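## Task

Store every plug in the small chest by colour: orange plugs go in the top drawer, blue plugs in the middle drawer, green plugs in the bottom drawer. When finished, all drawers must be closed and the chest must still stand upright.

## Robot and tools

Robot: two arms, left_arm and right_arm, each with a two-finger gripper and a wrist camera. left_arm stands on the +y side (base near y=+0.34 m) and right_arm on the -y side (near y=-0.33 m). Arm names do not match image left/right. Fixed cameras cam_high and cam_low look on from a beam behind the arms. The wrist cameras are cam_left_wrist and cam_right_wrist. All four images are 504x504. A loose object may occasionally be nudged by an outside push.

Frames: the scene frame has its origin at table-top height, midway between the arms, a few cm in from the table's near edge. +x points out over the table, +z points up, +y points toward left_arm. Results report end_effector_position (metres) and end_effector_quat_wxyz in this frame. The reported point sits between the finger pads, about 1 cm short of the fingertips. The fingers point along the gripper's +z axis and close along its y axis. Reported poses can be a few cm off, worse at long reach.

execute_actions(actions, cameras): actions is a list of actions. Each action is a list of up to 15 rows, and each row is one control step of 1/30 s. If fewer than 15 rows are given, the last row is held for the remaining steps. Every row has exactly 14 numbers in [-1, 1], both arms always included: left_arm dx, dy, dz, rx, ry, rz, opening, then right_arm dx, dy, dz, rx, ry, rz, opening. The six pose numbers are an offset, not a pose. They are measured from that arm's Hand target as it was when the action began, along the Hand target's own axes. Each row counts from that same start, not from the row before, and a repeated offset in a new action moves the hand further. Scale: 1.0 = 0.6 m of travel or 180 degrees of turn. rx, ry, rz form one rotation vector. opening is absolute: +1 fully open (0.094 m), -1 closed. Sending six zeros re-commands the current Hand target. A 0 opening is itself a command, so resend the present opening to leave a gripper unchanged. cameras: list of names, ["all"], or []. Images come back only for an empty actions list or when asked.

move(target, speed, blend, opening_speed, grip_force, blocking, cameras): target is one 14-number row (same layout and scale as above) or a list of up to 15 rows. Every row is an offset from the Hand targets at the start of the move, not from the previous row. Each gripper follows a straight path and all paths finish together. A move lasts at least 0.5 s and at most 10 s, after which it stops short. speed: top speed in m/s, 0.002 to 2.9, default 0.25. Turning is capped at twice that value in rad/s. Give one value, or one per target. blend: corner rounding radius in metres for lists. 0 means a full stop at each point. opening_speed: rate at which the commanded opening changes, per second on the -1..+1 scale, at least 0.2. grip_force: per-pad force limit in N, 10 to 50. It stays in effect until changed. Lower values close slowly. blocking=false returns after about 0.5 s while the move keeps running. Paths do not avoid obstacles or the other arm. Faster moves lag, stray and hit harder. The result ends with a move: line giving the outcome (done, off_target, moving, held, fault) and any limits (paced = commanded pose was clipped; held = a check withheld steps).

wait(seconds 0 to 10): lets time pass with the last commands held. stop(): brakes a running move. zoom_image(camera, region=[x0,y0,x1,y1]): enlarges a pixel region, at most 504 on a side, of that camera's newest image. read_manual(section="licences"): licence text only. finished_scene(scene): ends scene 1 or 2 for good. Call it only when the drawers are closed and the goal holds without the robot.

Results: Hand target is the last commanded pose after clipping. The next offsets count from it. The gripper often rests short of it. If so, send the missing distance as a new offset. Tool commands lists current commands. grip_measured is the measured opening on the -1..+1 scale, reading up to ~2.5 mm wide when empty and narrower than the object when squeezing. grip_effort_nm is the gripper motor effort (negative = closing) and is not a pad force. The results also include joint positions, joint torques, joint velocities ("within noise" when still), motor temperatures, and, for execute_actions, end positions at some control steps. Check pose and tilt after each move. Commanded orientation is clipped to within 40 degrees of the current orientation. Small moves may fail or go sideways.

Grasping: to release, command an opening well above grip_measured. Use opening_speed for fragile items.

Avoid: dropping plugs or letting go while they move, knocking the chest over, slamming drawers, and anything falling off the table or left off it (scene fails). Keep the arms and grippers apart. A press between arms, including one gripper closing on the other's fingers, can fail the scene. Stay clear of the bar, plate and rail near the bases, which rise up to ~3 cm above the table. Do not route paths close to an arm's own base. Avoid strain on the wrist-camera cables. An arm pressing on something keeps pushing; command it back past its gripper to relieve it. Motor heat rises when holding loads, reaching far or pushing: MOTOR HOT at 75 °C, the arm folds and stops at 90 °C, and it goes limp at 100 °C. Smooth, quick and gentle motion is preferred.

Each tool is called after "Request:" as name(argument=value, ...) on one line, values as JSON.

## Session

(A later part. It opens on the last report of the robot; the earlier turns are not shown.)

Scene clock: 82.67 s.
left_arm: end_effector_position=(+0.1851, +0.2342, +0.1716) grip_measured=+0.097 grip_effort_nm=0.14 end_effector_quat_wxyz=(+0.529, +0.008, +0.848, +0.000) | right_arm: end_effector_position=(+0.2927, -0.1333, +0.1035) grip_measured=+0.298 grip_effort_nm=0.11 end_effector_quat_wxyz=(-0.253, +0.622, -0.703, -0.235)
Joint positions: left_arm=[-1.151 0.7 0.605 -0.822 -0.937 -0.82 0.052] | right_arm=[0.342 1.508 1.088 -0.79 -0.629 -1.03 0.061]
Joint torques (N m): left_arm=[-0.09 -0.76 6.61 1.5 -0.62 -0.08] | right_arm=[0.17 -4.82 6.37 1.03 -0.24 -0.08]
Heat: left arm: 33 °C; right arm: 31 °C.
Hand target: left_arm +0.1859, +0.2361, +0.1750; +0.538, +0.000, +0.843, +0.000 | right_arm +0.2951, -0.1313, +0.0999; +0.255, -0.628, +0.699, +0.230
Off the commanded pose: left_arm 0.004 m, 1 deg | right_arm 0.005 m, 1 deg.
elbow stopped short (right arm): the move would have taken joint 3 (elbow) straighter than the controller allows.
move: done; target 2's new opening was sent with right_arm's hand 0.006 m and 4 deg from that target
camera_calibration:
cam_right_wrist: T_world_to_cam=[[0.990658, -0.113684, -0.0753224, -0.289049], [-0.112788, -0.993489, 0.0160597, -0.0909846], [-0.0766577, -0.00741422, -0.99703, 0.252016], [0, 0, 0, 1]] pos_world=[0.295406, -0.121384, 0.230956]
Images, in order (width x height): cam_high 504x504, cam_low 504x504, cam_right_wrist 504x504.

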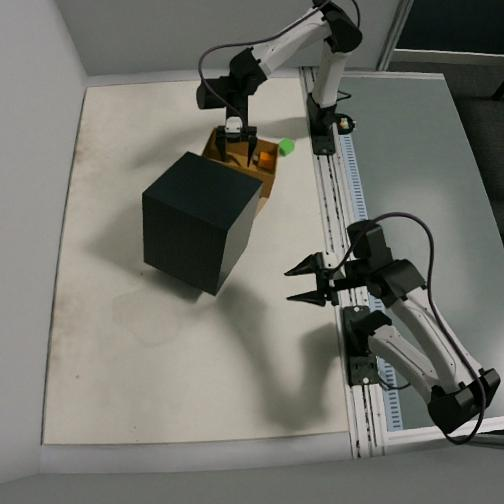

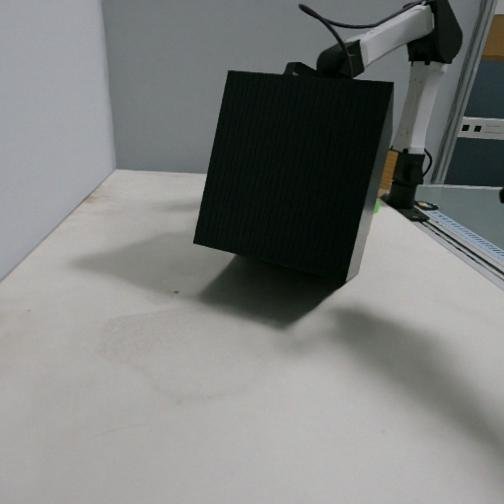

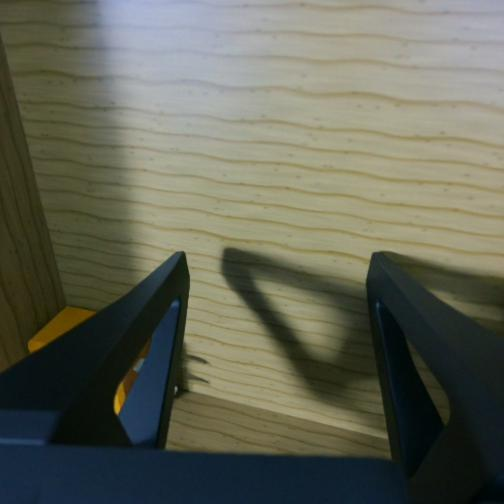

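Request:
move(target=[0,0,0,0,0,0,0.1,-0.107,0,-0.128,0,0,0,0.3], speed=0.05, cameras=["all"])

Scene clock: 86.13 s.
left_arm: end_effector_position=(+0.1851, +0.2342, +0.1716) grip_measured=+0.097 grip_effort_nm=0.14 end_effector_quat_wxyz=(+0.529, +0.008, +0.848, +0.000) | right_arm: end_effector_position=(+0.2908, -0.1390, +0.1881) grip_measured=+0.298 grip_effort_nm=0.10 end_effector_quat_wxyz=(+0.238, -0.622, +0.711, +0.227)
Joint positions: left_arm=[-1.151 0.7 0.605 -0.822 -0.937 -0.82 0.052] | right_arm=[0.341 1.499 1.434 -1.172 -0.601 -1.033 0.061]
Joint torques (N m): left_arm=[0.12 -0.55 6.72 1.47 -0.57 -0.11] | right_arm=[0.28 -4.98 9.83 0.84 -0.51 -0.05]
Heat: left arm: 33 °C; right arm: 31 °C.
Hand target: left_arm +0.1859, +0.2361, +0.1750; +0.538, +0.000, +0.843, +0.000 | right_arm +0.2952, -0.1318, +0.2001; +0.255, -0.628, +0.699, +0.230
Off the commanded pose: left_arm 0.004 m, 1 deg | right_arm 0.015 m, 3 deg.
move: off_target (right_arm)
camera_calibration:
cam_left_wrist: T_world_to_cam=[[0.0225749, -0.997893, -0.0608244, 0.248361], [-0.921656, 0.00279933, -0.387998, 0.24866], [0.387351, 0.0648182, -0.919651, 0.196723], [0, 0, 0, 1]] pos_world=[0.147372, 0.234391, 0.292503]
cam_right_wrist: T_world_to_cam=[[0.988575, -0.123551, -0.0863419, -0.280124], [-0.119423, -0.991509, 0.0514576, -0.102751], [-0.0919664, -0.0405585, -0.994936, 0.33554], [0, 0, 0, 1]] pos_world=[0.295511, -0.122879, 0.314941]

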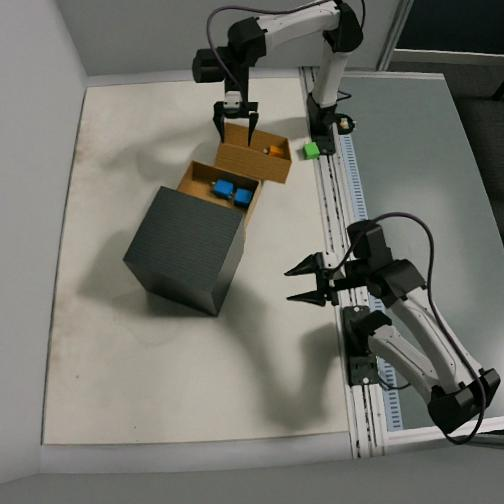

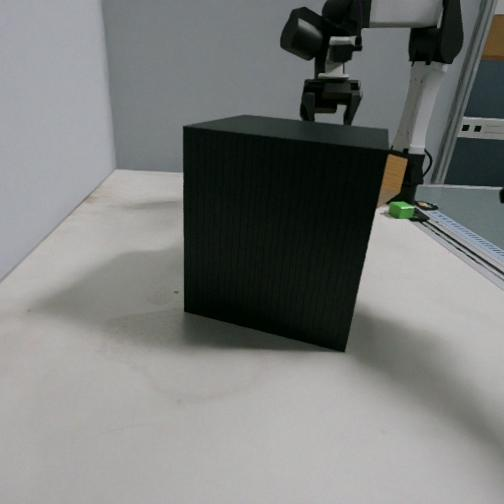

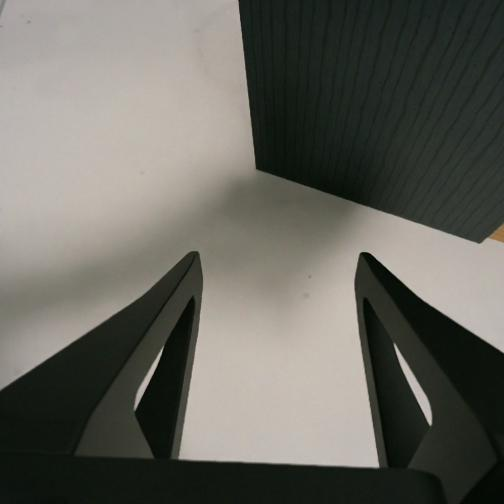

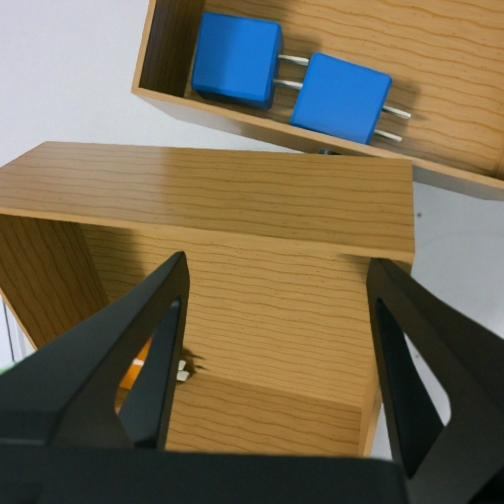

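Request:
move(target=[0,0,0,0,0,0,0.1,-0.107,0,-0.128,0,0,0,0.3], speed=0.06, cameras=["all"])

Request:
zoom_image(camera="cam_high", region=[110, 100, 340, 330])

Scene clock: 89.30 s.
left_arm: end_effector_position=(+0.1851, +0.2342, +0.1716) grip_measured=+0.097 grip_effort_nm=0.14 end_effector_quat_wxyz=(+0.529, +0.008, +0.848, +0.000) | right_arm: end_effector_position=(+0.2967, -0.1368, +0.2923) grip_measured=+0.298 grip_effort_nm=0.10 end_effector_quat_wxyz=(-0.259, +0.623, -0.705, -0.220)
Joint positions: left_arm=[-1.151 0.7 0.605 -0.822 -0.937 -0.82 0.052] | right_arm=[0.343 1.629 1.997 -1.556 -0.604 -1.026 0.061]
Joint torques (N m): left_arm=[-0.02 -0.95 6.75 1.46 -0.54 -0.08] | right_arm=[0.25 -5.34 8.14 0.8 -0.47 0.07]
Heat: left arm: 33 °C; right arm: 31 °C.
Hand target: left_arm +0.1859, +0.2361, +0.1750; +0.538, +0.000, +0.843, +0.000 | right_arm +0.2952, -0.1322, +0.3002; +0.255, -0.628, +0.699, +0.230
Off the commanded pose: left_arm 0.004 m, 1 deg | right_arm 0.009 m, 1 deg.
joint sent to its limit (right arm) — joint 4 (wrist pitch), lower limit. The joint targets still meet the commanded pose.
move: done
camera_calibration:
cam_left_wrist: T_world_to_cam=[[0.0225749, -0.997893, -0.0608244, 0.248361], [-0.921656, 0.00279933, -0.387998, 0.24866], [0.387351, 0.0648182, -0.919651, 0.196723], [0, 0, 0, 1]] pos_world=[0.147372, 0.234391, 0.292503]
cam_right_wrist: T_world_to_cam=[[0.990993, -0.12511, -0.0477454, -0.288992], [-0.123865, -0.991898, 0.0282181, -0.0971241], [-0.0508889, -0.02205, -0.998461, 0.431187], [0, 0, 0, 1]] pos_world=[0.296301, -0.122985, 0.419466]

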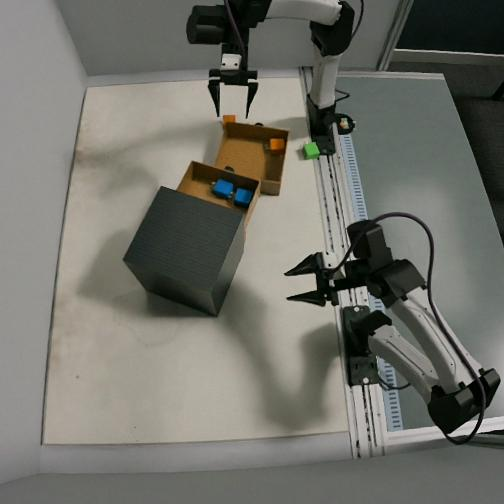

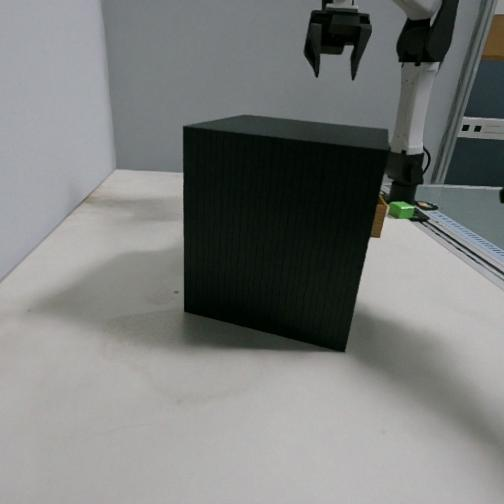

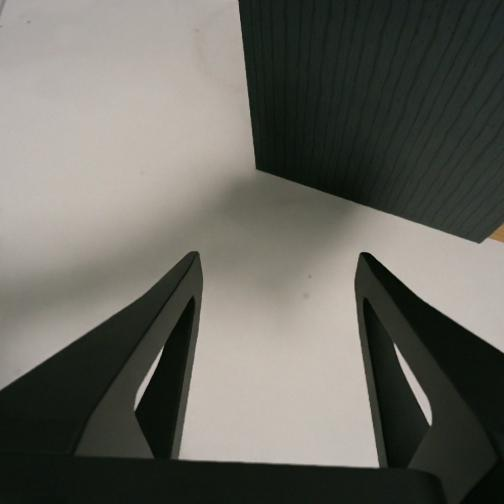

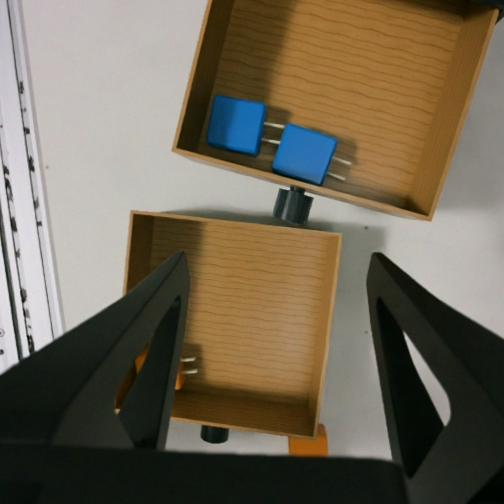

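Scaled by 2.191 from the camera's 504x504 image, which has a finer 720x720 frame.

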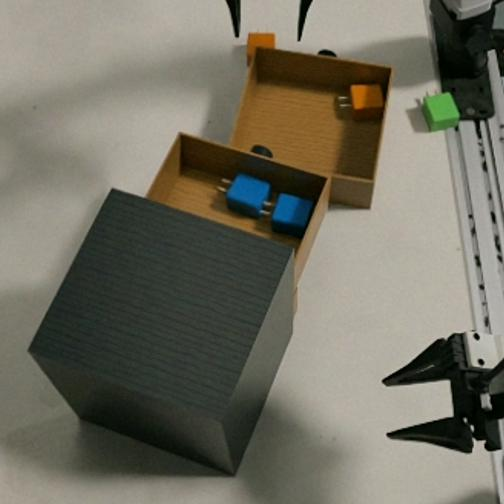

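Request:
move(target=[0,0,0,0,0,0,0.1,0.0355,-0.0987,0.144,0.3385,0.039,0.4817,0.0], speed=0.3, cameras=["cam_high","cam_right_wrist"])

Scene clock: 100.80 s.
left_arm: end_effector_position=(+0.1851, +0.2342, +0.1716) grip_measured=+0.097 grip_effort_nm=0.14 end_effector_quat_wxyz=(+0.529, +0.008, +0.848, +0.000) | right_arm: end_effector_position=(+0.3560, -0.1026, +0.2162) grip_measured=+0.002 grip_effort_nm=-0.09 end_effector_quat_wxyz=(+0.245, +0.181, +0.951, -0.050)
Joint positions: left_arm=[-1.151 0.7 0.605 -0.822 -0.937 -0.82 0.052] | right_arm=[0.823 1.959 2.167 -1.542 0.488 1.115 0.047]
Joint torques (N m): left_arm=[0.02 -0.79 6.74 1.52 -0.54 -0.06] | right_arm=[0.25 -7.64 8.69 0.57 0.4 0.1]
Heat: left arm: 33 °C; right arm: 32 °C.
Hand target: left_arm +0.1859, +0.2361, +0.1750; +0.538, +0.000, +0.843, +0.000 | right_arm +0.3583, -0.0994, +0.2204; +0.254, +0.184, +0.948, -0.049
Off the commanded pose: left_arm 0.004 m, 1 deg | right_arm 0.006 m, 1 deg.
move: done
camera_calibration:
cam_right_wrist: T_world_to_cam=[[-0.377618, -0.924443, -0.0530009, 0.0593554], [-0.908771, 0.359022, 0.212693, 0.324364], [-0.177594, 0.128482, -0.975681, 0.414635], [0, 0, 0, 1]] pos_world=[0.390823, -0.114857, 0.338708]
Images, in order (width x height): cam_high 504x504, cam_right_wrist 504x504.

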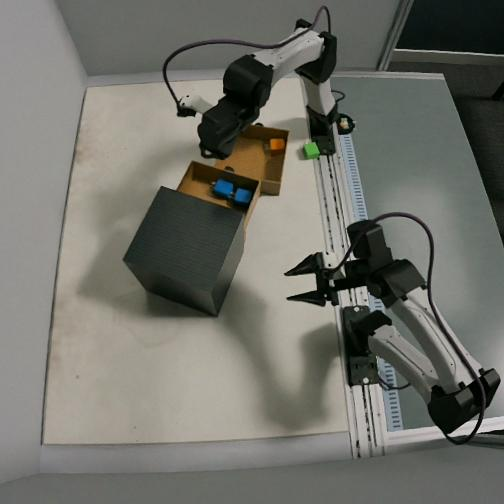

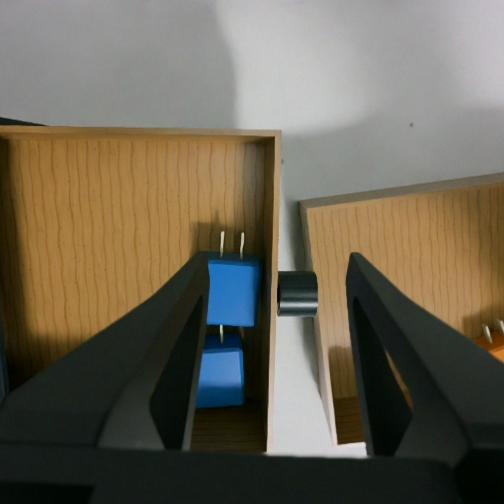

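Request:
move(target=[[0,0,0,0,0,0,0.1,0.0725,0.003,0.1255,0,0,0,0.0],[0,0,0,0,0,0,0.1,0.0725,0.003,0.1255,0,0,0,-0.92]], speed=0.15, opening_speed=1, cameras=["cam_right_wrist"])

Scene clock: 104.83 s.
left_arm: end_effector_position=(+0.1851, +0.2342, +0.1716) grip_measured=+0.097 grip_effort_nm=0.14 end_effector_quat_wxyz=(+0.529, +0.008, +0.848, +0.000) | right_arm: end_effector_position=(+0.3614, -0.0962, +0.1196) grip_measured=-0.918 grip_effort_nm=-0.57 end_effector_quat_wxyz=(+0.244, +0.190, +0.949, -0.057)
Joint positions: left_arm=[-1.151 0.7 0.605 -0.822 -0.937 -0.82 0.052] | right_arm=[0.821 1.92 1.718 -1.149 0.495 1.137 0.004]
Joint torques (N m): left_arm=[-0.01 -0.57 6.54 1.5 -0.58 -0.06] | right_arm=[0.06 -12.14 6.31 0.56 0.33 -0.13]
Heat: left arm: 33 °C; right arm: 32 °C.
Hand target: left_arm +0.1859, +0.2361, +0.1750; +0.538, +0.000, +0.843, +0.000 | right_arm +0.3589, -0.0977, +0.1334; +0.254, +0.184, +0.948, -0.049
Off the commanded pose: left_arm 0.004 m, 1 deg | right_arm 0.014 m, 2 deg.
move: off_target (right_arm); target 2's new opening was sent with right_arm's hand 0.022 m and 4 deg from that target
camera_calibration:
cam_right_wrist: T_world_to_cam=[[-0.397005, -0.916746, -0.0443221, 0.0688641], [-0.900377, 0.379638, 0.212595, 0.346547], [-0.178069, 0.124308, -0.976135, 0.32038], [0, 0, 0, 1]] pos_world=[0.396412, -0.108257, 0.242112]
Images, in order (width x height): cam_right_wrist 504x504.

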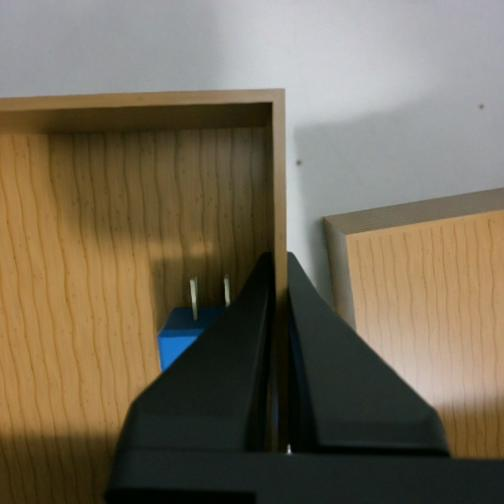

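Request:
move(target=[0,0,0,0,0,0,0.1,0,0.155,0,0,0,0,-0.92], speed=0.08, cameras=["cam_high","cam_right_wrist"])

Scene clock: 107.27 s.
left_arm: end_effector_position=(+0.1851, +0.2342, +0.1716) grip_measured=+0.097 grip_effort_nm=0.14 end_effector_quat_wxyz=(+0.529, +0.008, +0.848, +0.000) | right_arm: end_effector_position=(+0.3947, -0.0136, +0.1234) grip_measured=-0.917 grip_effort_nm=-0.16 end_effector_quat_wxyz=(+0.244, +0.189, +0.950, -0.047)
Joint positions: left_arm=[-1.151 0.7 0.605 -0.822 -0.937 -0.82 0.052] | right_arm=[0.892 2.334 2.388 -1.424 0.497 1.209 0.004]
Joint torques (N m): left_arm=[0.05 -0.65 6.63 1.45 -0.57 -0.14] | right_arm=[0.57 -11.45 9.7 0.33 0.47 -0.02]
Heat: left arm: 33 °C; right arm: 32 °C.
Hand target: left_arm +0.1859, +0.2361, +0.1750; +0.538, +0.000, +0.843, +0.000 | right_arm +0.3938, -0.0115, +0.1334; +0.254, +0.184, +0.948, -0.049
Off the commanded pose: left_arm 0.004 m, 1 deg | right_arm 0.010 m, 1 deg.
move: done
camera_calibration:
cam_right_wrist: T_world_to_cam=[[-0.389738, -0.918802, -0.0625035, 0.157309], [-0.903832, 0.368606, 0.217296, 0.344904], [-0.176613, 0.141181, -0.974102, 0.319182], [0, 0, 0, 1]] pos_world=[0.429416, -0.0276603, 0.245802]
Images, in order (width x height): cam_high 504x504, cam_right_wrist 504x504.

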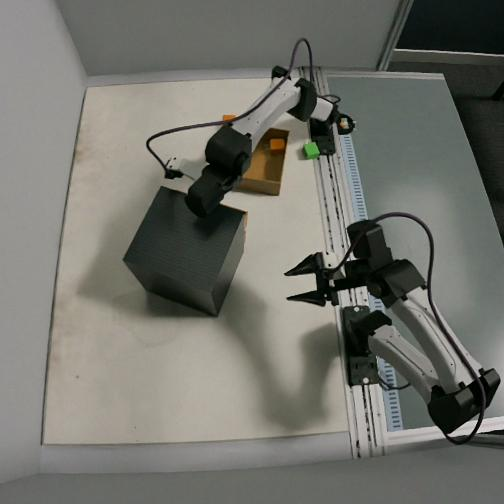

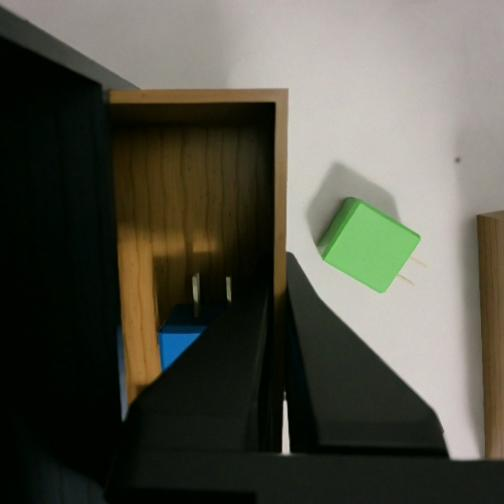

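Request:
move(target=[[0,0,0,0,0,0,0.1,0,0.147,0,0,0,0,-0.5],[0,0,0,0,0,0,0.1,-0.083,0,-0.144,0,0,0,-0.4],[0,0,0,0,0,0,0.1,0.0425,-0.5235,-0.115,-0.0222,0,-0.0385,-0.2]], speed=[0.1,0.2,0.35], cameras=["all"])

Scene clock: 114.80 s.
left_arm: end_effector_position=(+0.1851, +0.2343, +0.1715) grip_measured=+0.097 grip_effort_nm=0.14 end_effector_quat_wxyz=(+0.529, +0.008, +0.848, +0.000) | right_arm: end_effector_position=(+0.2225, -0.2826, +0.1802) grip_measured=-0.202 grip_effort_nm=0.10 end_effector_quat_wxyz=(+0.255, +0.118, +0.959, -0.037)
Joint positions: left_arm=[-1.151 0.7 0.605 -0.823 -0.937 -0.82 0.052] | right_arm=[0.569 0.975 1.093 -1.276 0.381 0.707 0.037]
Joint torques (N m): left_arm=[0.32 -0.73 6.49 1.46 -0.55 -0.14] | right_arm=[-0.8 -1.47 6.15 1.08 0.09 -0.06]
Heat: left arm: 33 °C; right arm: 31 °C.
Hand target: left_arm +0.1859, +0.2361, +0.1750; +0.538, +0.000, +0.843, +0.000 | right_arm +0.2237, -0.2814, +0.1805; +0.257, +0.117, +0.959, -0.031
Off the commanded pose: left_arm 0.004 m, 2 deg | right_arm 0.002 m, 1 deg.
elbow stopped short (right arm): the move would have taken joint 3 (elbow) straighter than the controller allows.
move: done; target 2's new opening was sent with right_arm's hand 0.017 m and 9 deg from that target
camera_calibration:
cam_left_wrist: T_world_to_cam=[[0.0226265, -0.997867, -0.0612326, 0.248467], [-0.921745, 0.0028954, -0.387786, 0.248589], [0.387136, 0.0652151, -0.919713, 0.19668], [0, 0, 0, 1]] pos_world=[0.147372, 0.234391, 0.292503]
cam_right_wrist: T_world_to_cam=[[-0.25298, -0.966303, -0.0475285, -0.19994], [-0.950473, 0.239067, 0.198616, 0.253258], [-0.18056, 0.0954204, -0.978924, 0.370834], [0, 0, 0, 1]] pos_world=[0.257092, -0.289134, 0.303215]

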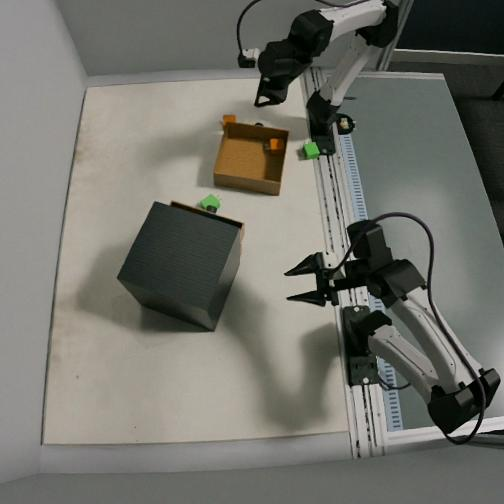

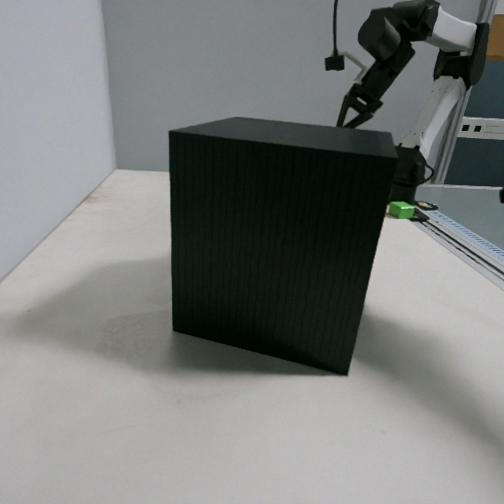

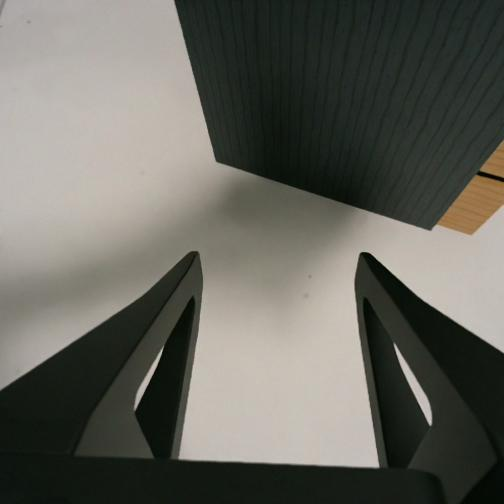

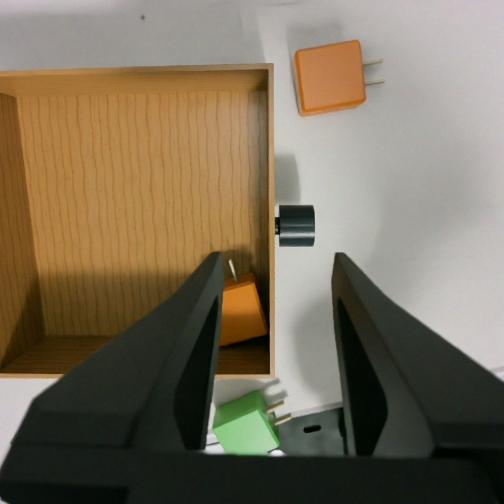

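Request:
move(target=[[0,0,0,0,0,0,0.1,0.1005,0.005,0.174,0,0,0,-0.2],[0,0,0,0,0,0,0.1,0.1005,0.005,0.174,0,0,0,-0.93],[0,0,0,0,0,0,0.1,0.067,0.005,0.116,0,0,0,-0.93]], speed=[0.15,0.1,0.06], opening_speed=1, cameras=["all"])

Scene clock: 119.83 s.
left_arm: end_effector_position=(+0.1851, +0.2343, +0.1715) grip_measured=+0.097 grip_effort_nm=0.14 end_effector_quat_wxyz=(+0.529, +0.008, +0.848, +0.000) | right_arm: end_effector_position=(+0.2108, -0.2862, +0.0791) grip_measured=-0.923 grip_effort_nm=-0.36 end_effector_quat_wxyz=(+0.225, +0.110, +0.967, -0.055)
Joint positions: left_arm=[-1.151 0.7 0.605 -0.823 -0.937 -0.82 0.052] | right_arm=[0.568 0.933 0.693 -0.99 0.372 0.703 0.004]
Joint torques (N m): left_arm=[0.03 -0.76 6.67 1.56 -0.58 -0.1] | right_arm=[-0.24 -2.58 11.15 1 0.21 0.03]
Heat: left arm: 33 °C; right arm: 31 °C.
Hand target: left_arm +0.1859, +0.2361, +0.1750; +0.538, +0.000, +0.843, +0.000 | right_arm +0.2244, -0.2786, +0.1001; +0.257, +0.118, +0.959, -0.032
Off the commanded pose: left_arm 0.004 m, 1 deg | right_arm 0.026 m, 5 deg.
move: off_target (right_arm)
camera_calibration:
cam_left_wrist: T_world_to_cam=[[0.0226265, -0.997867, -0.0612326, 0.248467], [-0.921745, 0.0028954, -0.387786, 0.248589], [0.387136, 0.0652151, -0.919713, 0.19668], [0, 0, 0, 1]] pos_world=[0.147372, 0.234391, 0.292503]
cam_right_wrist: T_world_to_cam=[[-0.24843, -0.968648, -0.00168664, -0.21643], [-0.93693, 0.239853, 0.25423, 0.256116], [-0.245855, 0.0647386, -0.967142, 0.274205], [0, 0, 0, 1]] pos_world=[0.25361, -0.288826, 0.199717]

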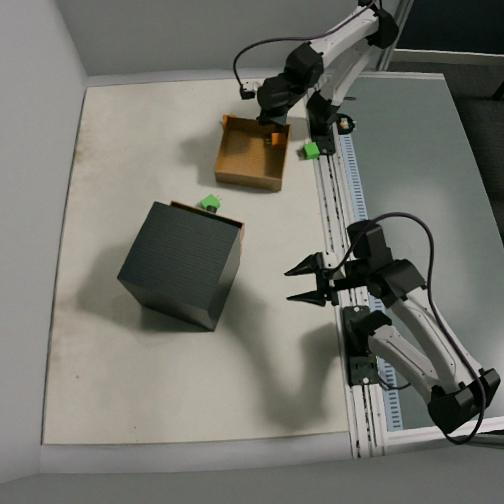

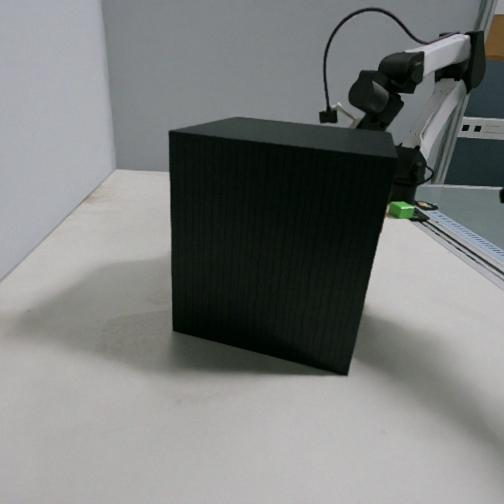

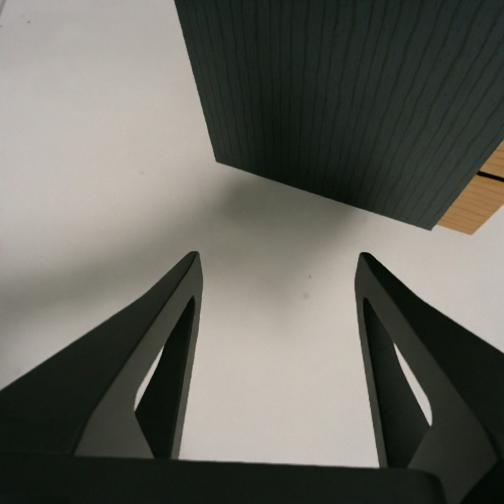

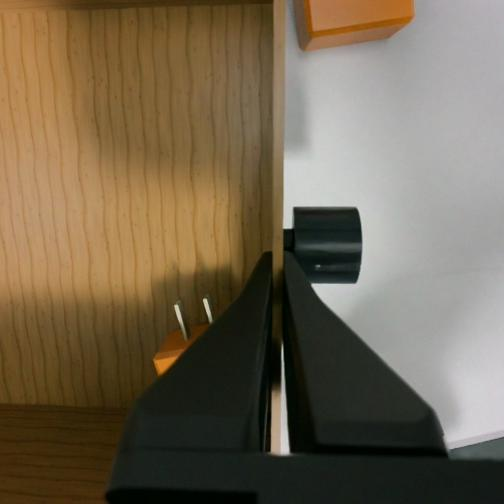

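Request:
move(target=[0,0,0,0,0,0,0.1,-0.108,0,-0.188,0,0,0,-0.93], speed=0.12, cameras=["all"])

Request:
zoom_image(camera="cam_high", region=[110, 90, 340, 320])

Scene clock: 122.27 s.
left_arm: end_effector_position=(+0.1851, +0.2343, +0.1715) grip_measured=+0.097 grip_effort_nm=0.14 end_effector_quat_wxyz=(+0.529, +0.008, +0.848, +0.000) | right_arm: end_effector_position=(+0.2109, -0.2861, +0.2104) grip_measured=-0.923 grip_effort_nm=-0.37 end_effector_quat_wxyz=(+0.217, +0.101, +0.969, -0.060)
Joint positions: left_arm=[-1.151 0.7 0.605 -0.823 -0.937 -0.82 0.052] | right_arm=[0.578 1.057 1.29 -1.483 0.372 0.699 0.004]
Joint torques (N m): left_arm=[-0.08 -0.91 6.64 1.47 -0.56 -0.13] | right_arm=[0.16 -1.81 10.5 1.19 0.26 0.22]
Heat: left arm: 33 °C; right arm: 32 °C.
Hand target: left_arm +0.1859, +0.2361, +0.1750; +0.538, +0.000, +0.843, +0.000 | right_arm +0.2242, -0.2785, +0.2301; +0.257, +0.117, +0.959, -0.032
Off the commanded pose: left_arm 0.004 m, 1 deg | right_arm 0.025 m, 6 deg.
move: off_target (right_arm)
camera_calibration:
cam_left_wrist: T_world_to_cam=[[0.0226265, -0.997867, -0.0612326, 0.248467], [-0.921745, 0.0028954, -0.387786, 0.248589], [0.387136, 0.0652151, -0.919713, 0.19668], [0, 0, 0, 1]] pos_world=[0.147372, 0.234391, 0.292503]
cam_right_wrist: T_world_to_cam=[[-0.234145, -0.972096, 0.0143255, -0.223551], [-0.93564, 0.229318, 0.268312, 0.216505], [-0.26411, 0.0494203, -0.963226, 0.399811], [0, 0, 0, 1]] pos_world=[0.255821, -0.28672, 0.33022]

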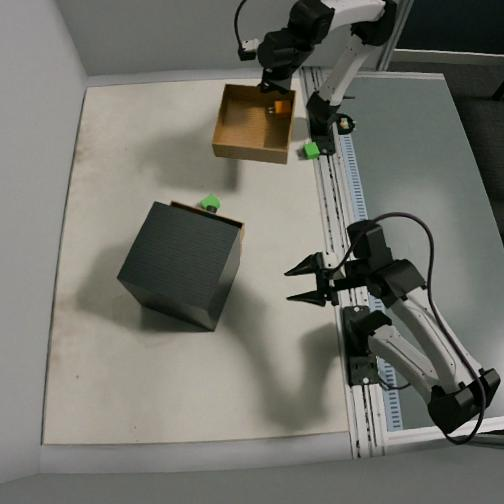

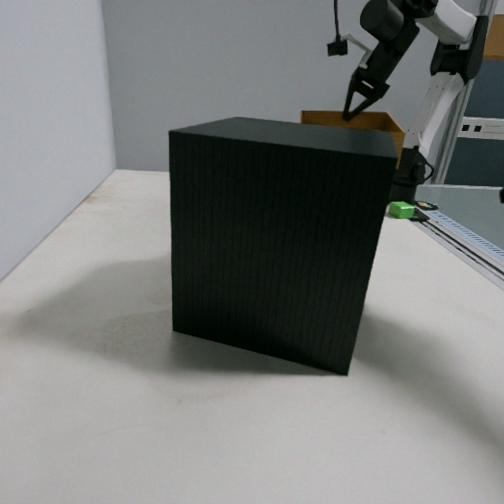

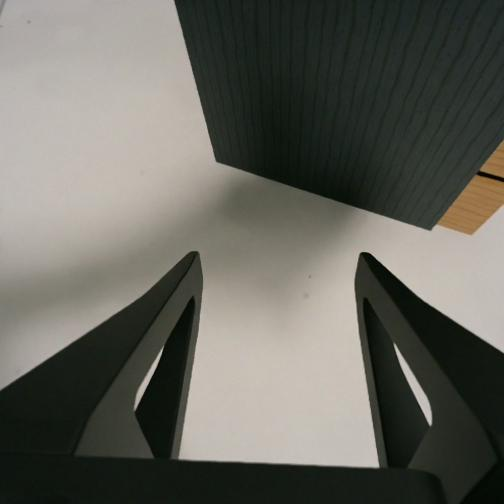

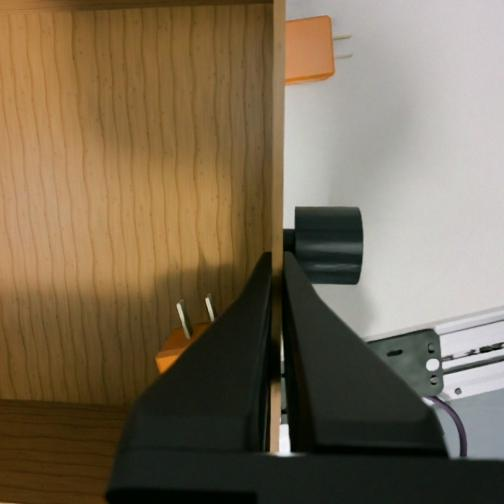

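Scaled by 2.191 from the camera's 504x504 image, which has a finer 720x720 frame.

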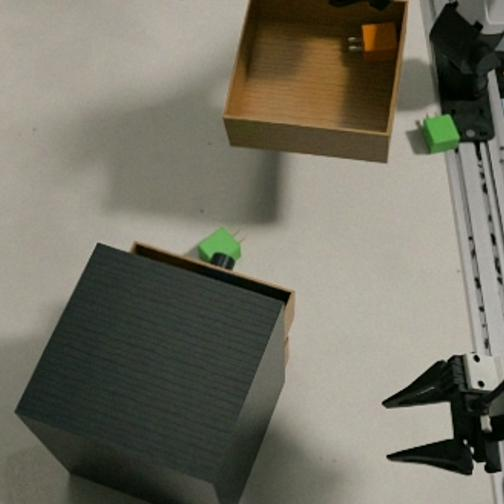

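Request:
move(target=[0,0,0,0,0,0,0.1,-0.061,0.28,0.0355,0.0134,0,0.0564,-0.93], speed=0.12, cameras=["all"])

Request:
zoom_image(camera="cam_high", region=[110, 90, 340, 320])

Scene clock: 130.23 s.
left_arm: end_effector_position=(+0.1851, +0.2343, +0.1715) grip_measured=+0.097 grip_effort_nm=0.14 end_effector_quat_wxyz=(+0.529, +0.008, +0.848, +0.000) | right_arm: end_effector_position=(+0.2936, -0.1340, +0.2093) grip_measured=-0.923 grip_effort_nm=-0.37 end_effector_quat_wxyz=(+0.219, +0.189, +0.955, -0.060)
Joint positions: left_arm=[-1.151 0.7 0.605 -0.823 -0.937 -0.82 0.052] | right_arm=[0.879 1.723 1.844 -1.539 0.465 1.208 0.004]
Joint torques (N m): left_arm=[-0.06 -0.55 6.76 1.5 -0.58 -0.09] | right_arm=[0.28 -7.61 10.62 0.77 0.59 0.23]
Heat: left arm: 33 °C; right arm: 33 °C.
Hand target: left_arm +0.1859, +0.2361, +0.1750; +0.538, +0.000, +0.843, +0.000 | right_arm +0.3059, -0.1257, +0.2300; +0.256, +0.207, +0.944, -0.029
Off the commanded pose: left_arm 0.004 m, 1 deg | right_arm 0.025 m, 6 deg.
move: off_target (right_arm)
camera_calibration:
cam_left_wrist: T_world_to_cam=[[0.0226265, -0.997867, -0.0612326, 0.248467], [-0.921745, 0.0028954, -0.387786, 0.248589], [0.387136, 0.0652151, -0.919713, 0.19668], [0, 0, 0, 1]] pos_world=[0.147372, 0.234391, 0.292503]
cam_right_wrist: T_world_to_cam=[[-0.398717, -0.916709, -0.0258574, 0.00793727], [-0.887912, 0.378831, 0.26096, 0.266876], [-0.229429, 0.127008, -0.965003, 0.413618], [0, 0, 0, 1]] pos_world=[0.335023, -0.146358, 0.329704]

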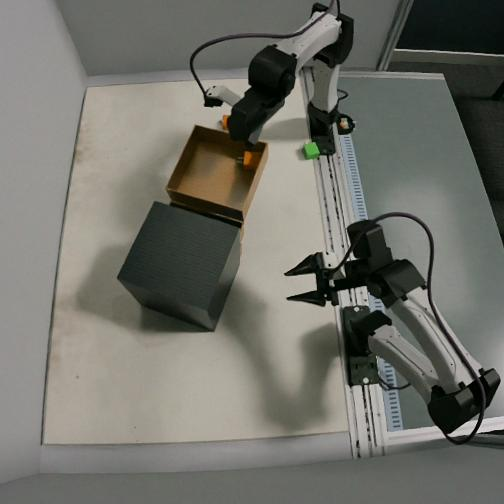

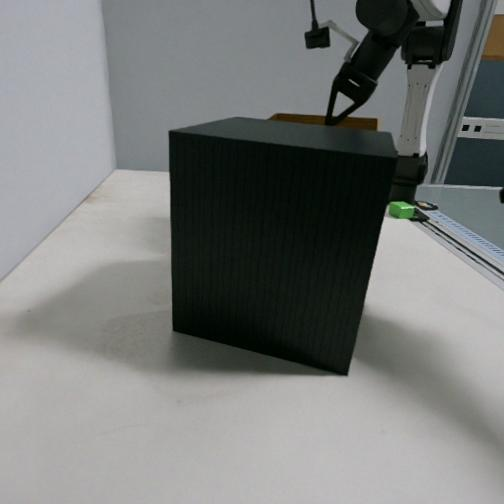

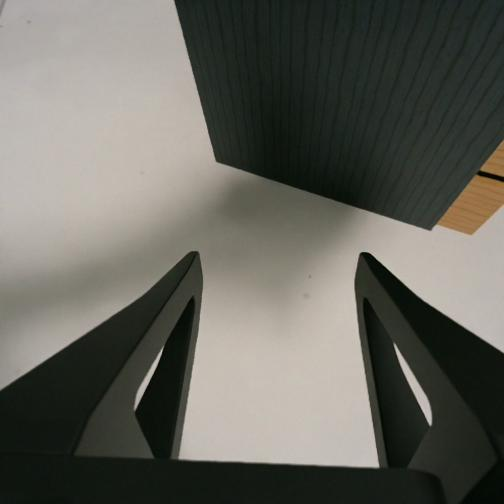

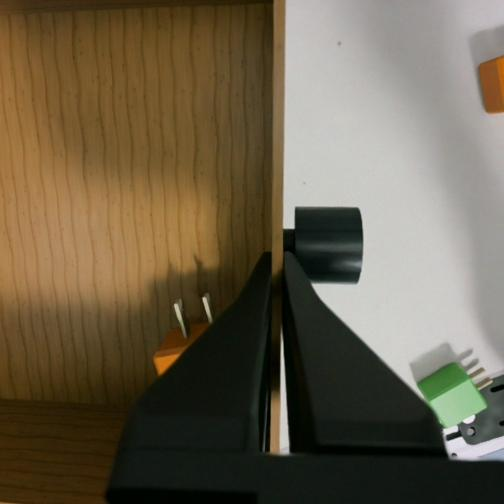

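Scaled by 2.191 from the camera's 504x504 image, which has a finer 720x720 frame.

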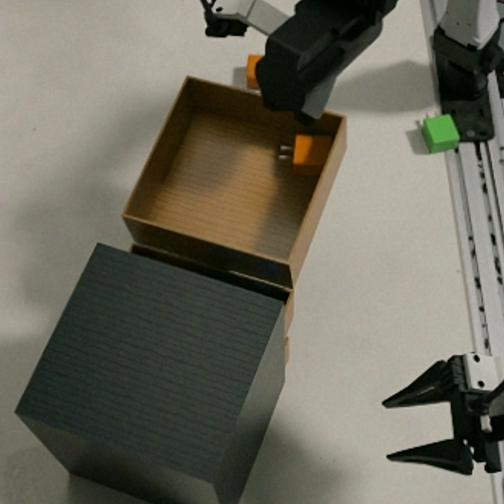

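Request:
move(target=[0,0,0,0,0,0,0.1,0.0137,0,0.04,0.007,0,0.012,-0.93], speed=0.08, cameras=["cam_high","cam_low"])

Request:
zoom_image(camera="cam_high", region=[130, 120, 280, 270])

Request:
zoom_image(camera="cam_low", region=[220, 70, 420, 270])

Scene clock: 135.70 s.
left_arm: end_effector_position=(+0.1851, +0.2343, +0.1715) grip_measured=+0.097 grip_effort_nm=0.14 end_effector_quat_wxyz=(+0.529, +0.008, +0.848, +0.000) | right_arm: end_effector_position=(+0.2956, -0.1329, +0.1955) grip_measured=-0.923 grip_effort_nm=-0.36 end_effector_quat_wxyz=(+0.219, +0.203, +0.952, -0.062)
Joint positions: left_arm=[-1.151 0.7 0.605 -0.823 -0.937 -0.82 0.052] | right_arm=[0.878 1.723 1.786 -1.491 0.47 1.24 0.004]
Joint torques (N m): left_arm=[0.05 -0.42 6.75 1.39 -0.58 -0.14] | right_arm=[-0.61 -7.72 6.9 1.07 0.59 0.29]
Heat: left arm: 33 °C; right arm: 33 °C.
Hand target: left_arm +0.1859, +0.2361, +0.1750; +0.538, +0.000, +0.843, +0.000 | right_arm +0.3107, -0.1265, +0.2050; +0.254, +0.228, +0.939, -0.035
Off the commanded pose: left_arm 0.004 m, 1 deg | right_arm 0.019 m, 6 deg.
move: off_target (right_arm)
Images, in order (width x height): cam_high 504x504, cam_low 504x504.

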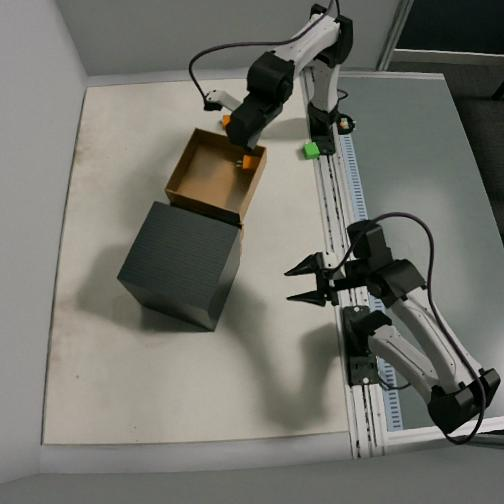

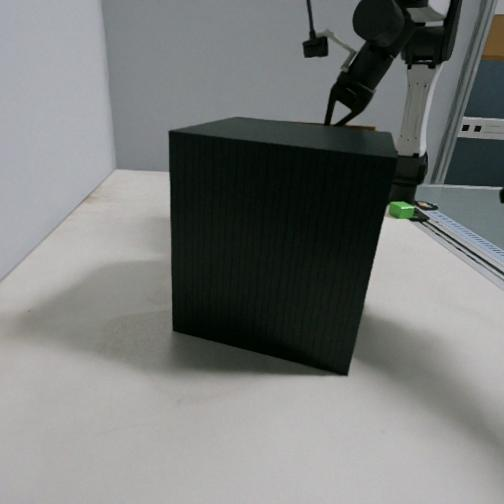

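Scaled by 3.360 from the camera's 504x504 image, which has a finer 720x720 frame.

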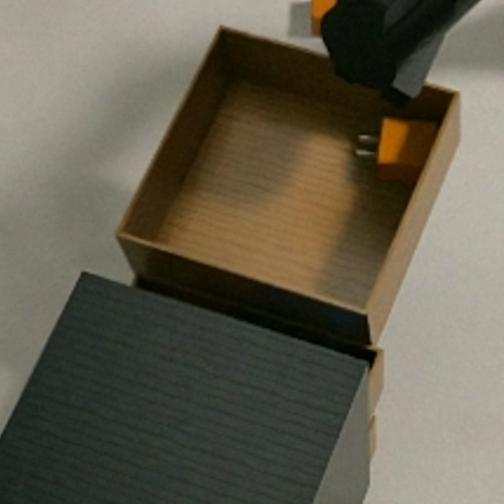

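Scaled by 2.520 from the camera's 504x504 image, which has a finer 720x720 frame.

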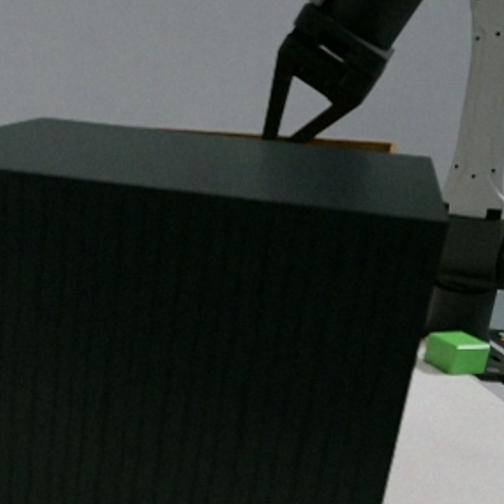

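Request:
move(target=[[-0.22,0,-0.09,0.1,0.05,0.08,0.1,0,0,0,0,0,0,-0.93],[-0.362,-0.217,0.198,0.253,0.127,0.194,-1,0,0,0,0,0,0,-0.93]], speed=0.3, blend=[0.03,0], cameras=["cam_high","cam_left_wrist"])

Scene clock: 143.87 s.
left_arm: end_effector_position=(+0.3797, +0.1049, +0.3208) grip_measured=-0.995 grip_effort_nm=-0.26 end_effector_quat_wxyz=(+0.297, +0.446, +0.829, -0.160) | right_arm: end_effector_position=(+0.2956, -0.1329, +0.1955) grip_measured=-0.923 grip_effort_nm=-0.36 end_effector_quat_wxyz=(+0.219, +0.203, +0.952, -0.062)
Joint positions: left_arm=[-0.369 2.078 2.616 -1.532 0.391 0.468 0] | right_arm=[0.878 1.723 1.786 -1.491 0.47 1.24 0.004]
Joint torques (N m): left_arm=[1.42 -10.06 7.2 1.53 0.31 0.16] | right_arm=[-0.59 -7.73 6.9 1.07 0.58 0.29]
Heat: left arm: 33 °C; right arm: 32 °C.
Hand target: left_arm +0.3852, +0.1057, +0.3215; +0.301, +0.448, +0.826, -0.163 | right_arm +0.3107, -0.1265, +0.2050; +0.254, +0.228, +0.939, -0.035
Off the commanded pose: left_arm 0.006 m, 1 deg | right_arm 0.019 m, 6 deg.
move: off_target (right_arm)
camera_calibration:
cam_left_wrist: T_world_to_cam=[[-0.826186, -0.560053, -0.0612892, 0.400475], [-0.56235, 0.826385, 0.0291421, 0.12963], [0.0343274, 0.0585428, -0.997695, 0.426688], [0, 0, 0, 1]] pos_world=[0.389117, 0.0921838, 0.446471]
Images, in order (width x height): cam_high 504x504, cam_left_wrist 504x504.

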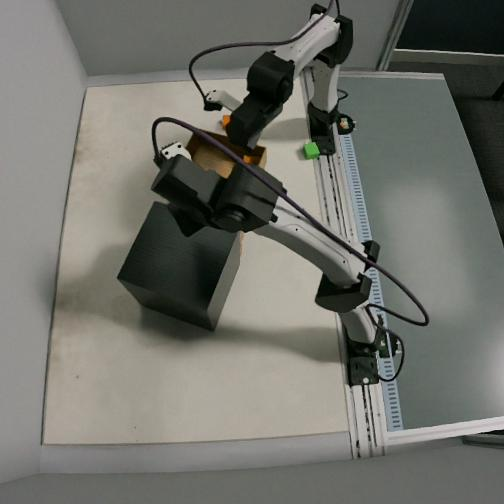

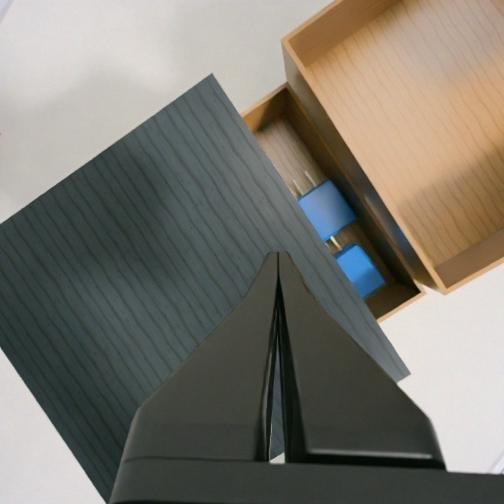

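Request:
move(target=[[0,0,0,0,0,0,-1,-0.0047,0.0007,-0.0383,-0.0044,0,-0.0077,-0.93],[0,0,0,0,0,0,-1,0.0003,0.0607,-0.0378,-0.0044,0,-0.0077,-0.93]], speed=0.06, cameras=["cam_high","cam_low","cam_left_wrist","cam_right_wrist"])

Request:
zoom_image(camera="cam_left_wrist", region=[200, 0, 504, 304])

Request:
zoom_image(camera="cam_low", region=[220, 70, 420, 270])

Scene clock: 149.80 s.
left_arm: end_effector_position=(+0.3797, +0.1049, +0.3208) grip_measured=-0.995 grip_effort_nm=-0.26 end_effector_quat_wxyz=(+0.297, +0.446, +0.829, -0.160) | right_arm: end_effector_position=(+0.3055, -0.0987, +0.2055) grip_measured=-0.923 grip_effort_nm=-0.36 end_effector_quat_wxyz=(+0.221, +0.194, +0.954, -0.063)
Joint positions: left_arm=[-0.369 2.078 2.616 -1.532 0.391 0.468 0] | right_arm=[0.924 1.879 2.025 -1.593 0.479 1.27 0.004]
Joint torques (N m): left_arm=[1.54 -10.09 7.27 1.51 0.33 0.14] | right_arm=[0.38 -8.83 10.59 0.74 0.59 0.28]
Heat: left arm: 33 °C; right arm: 32 °C.
Hand target: left_arm +0.3852, +0.1057, +0.3215; +0.301, +0.448, +0.826, -0.163 | right_arm +0.3163, -0.0897, +0.2264; +0.255, +0.215, +0.942, -0.031
Off the commanded pose: left_arm 0.006 m, 1 deg | right_arm 0.025 m, 6 deg.
joint read past its limit (right arm) — joint 4 (wrist pitch), lower limit.
joint sent to its limit (right arm) — joint 4 (wrist pitch), lower limit. The joint targets still meet the commanded pose.
move: off_target (right_arm)
camera_calibration:
cam_left_wrist: T_world_to_cam=[[-0.826186, -0.560053, -0.0612892, 0.400475], [-0.56235, 0.826385, 0.0291421, 0.12963], [0.0343274, 0.0585428, -0.997695, 0.426688], [0, 0, 0, 1]] pos_world=[0.389117, 0.0921838, 0.446471]
cam_right_wrist: T_world_to_cam=[[-0.409085, -0.912169, -0.0244442, 0.0482105], [-0.884711, 0.389926, 0.255429, 0.266322], [-0.223463, 0.126118, -0.966519, 0.40667], [0, 0, 0, 1]] pos_world=[0.346216, -0.111158, 0.326207]

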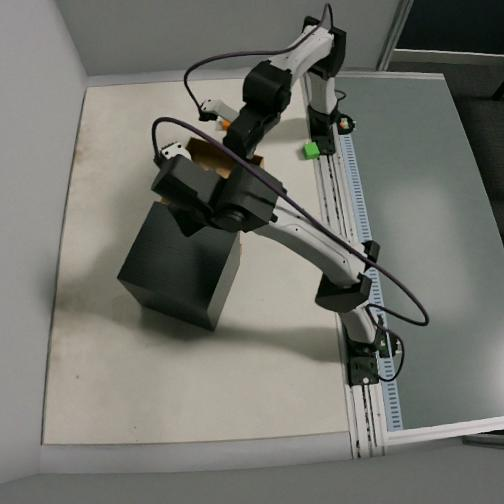

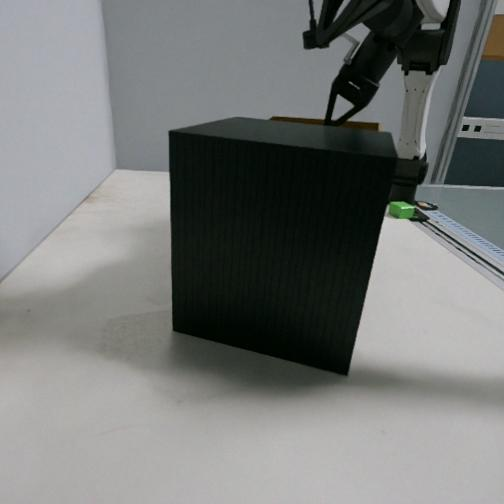

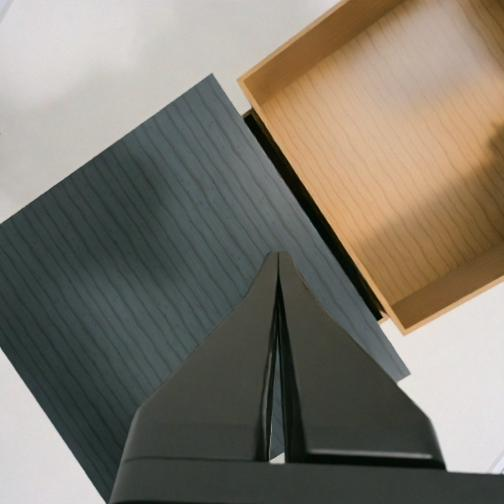

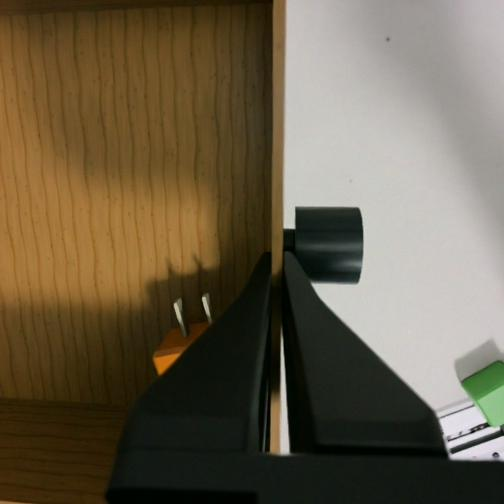

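Scaled by 1.658 from the camera's 504x504 image, which has a finer 720x720 frame.

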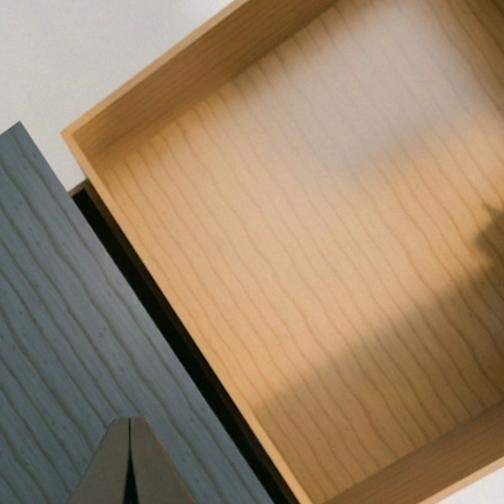

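Scaled by 2.520 from the camera's 504x504 image, which has a finer 720x720 frame.

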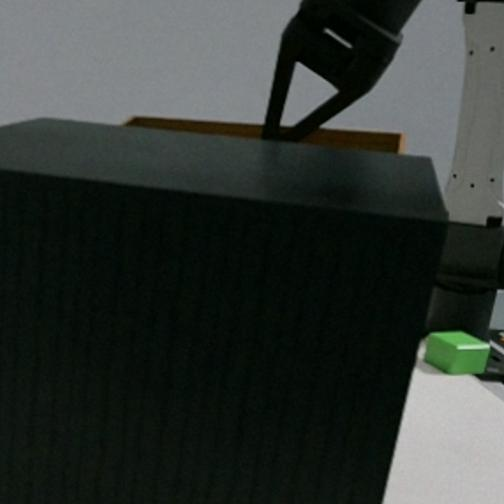

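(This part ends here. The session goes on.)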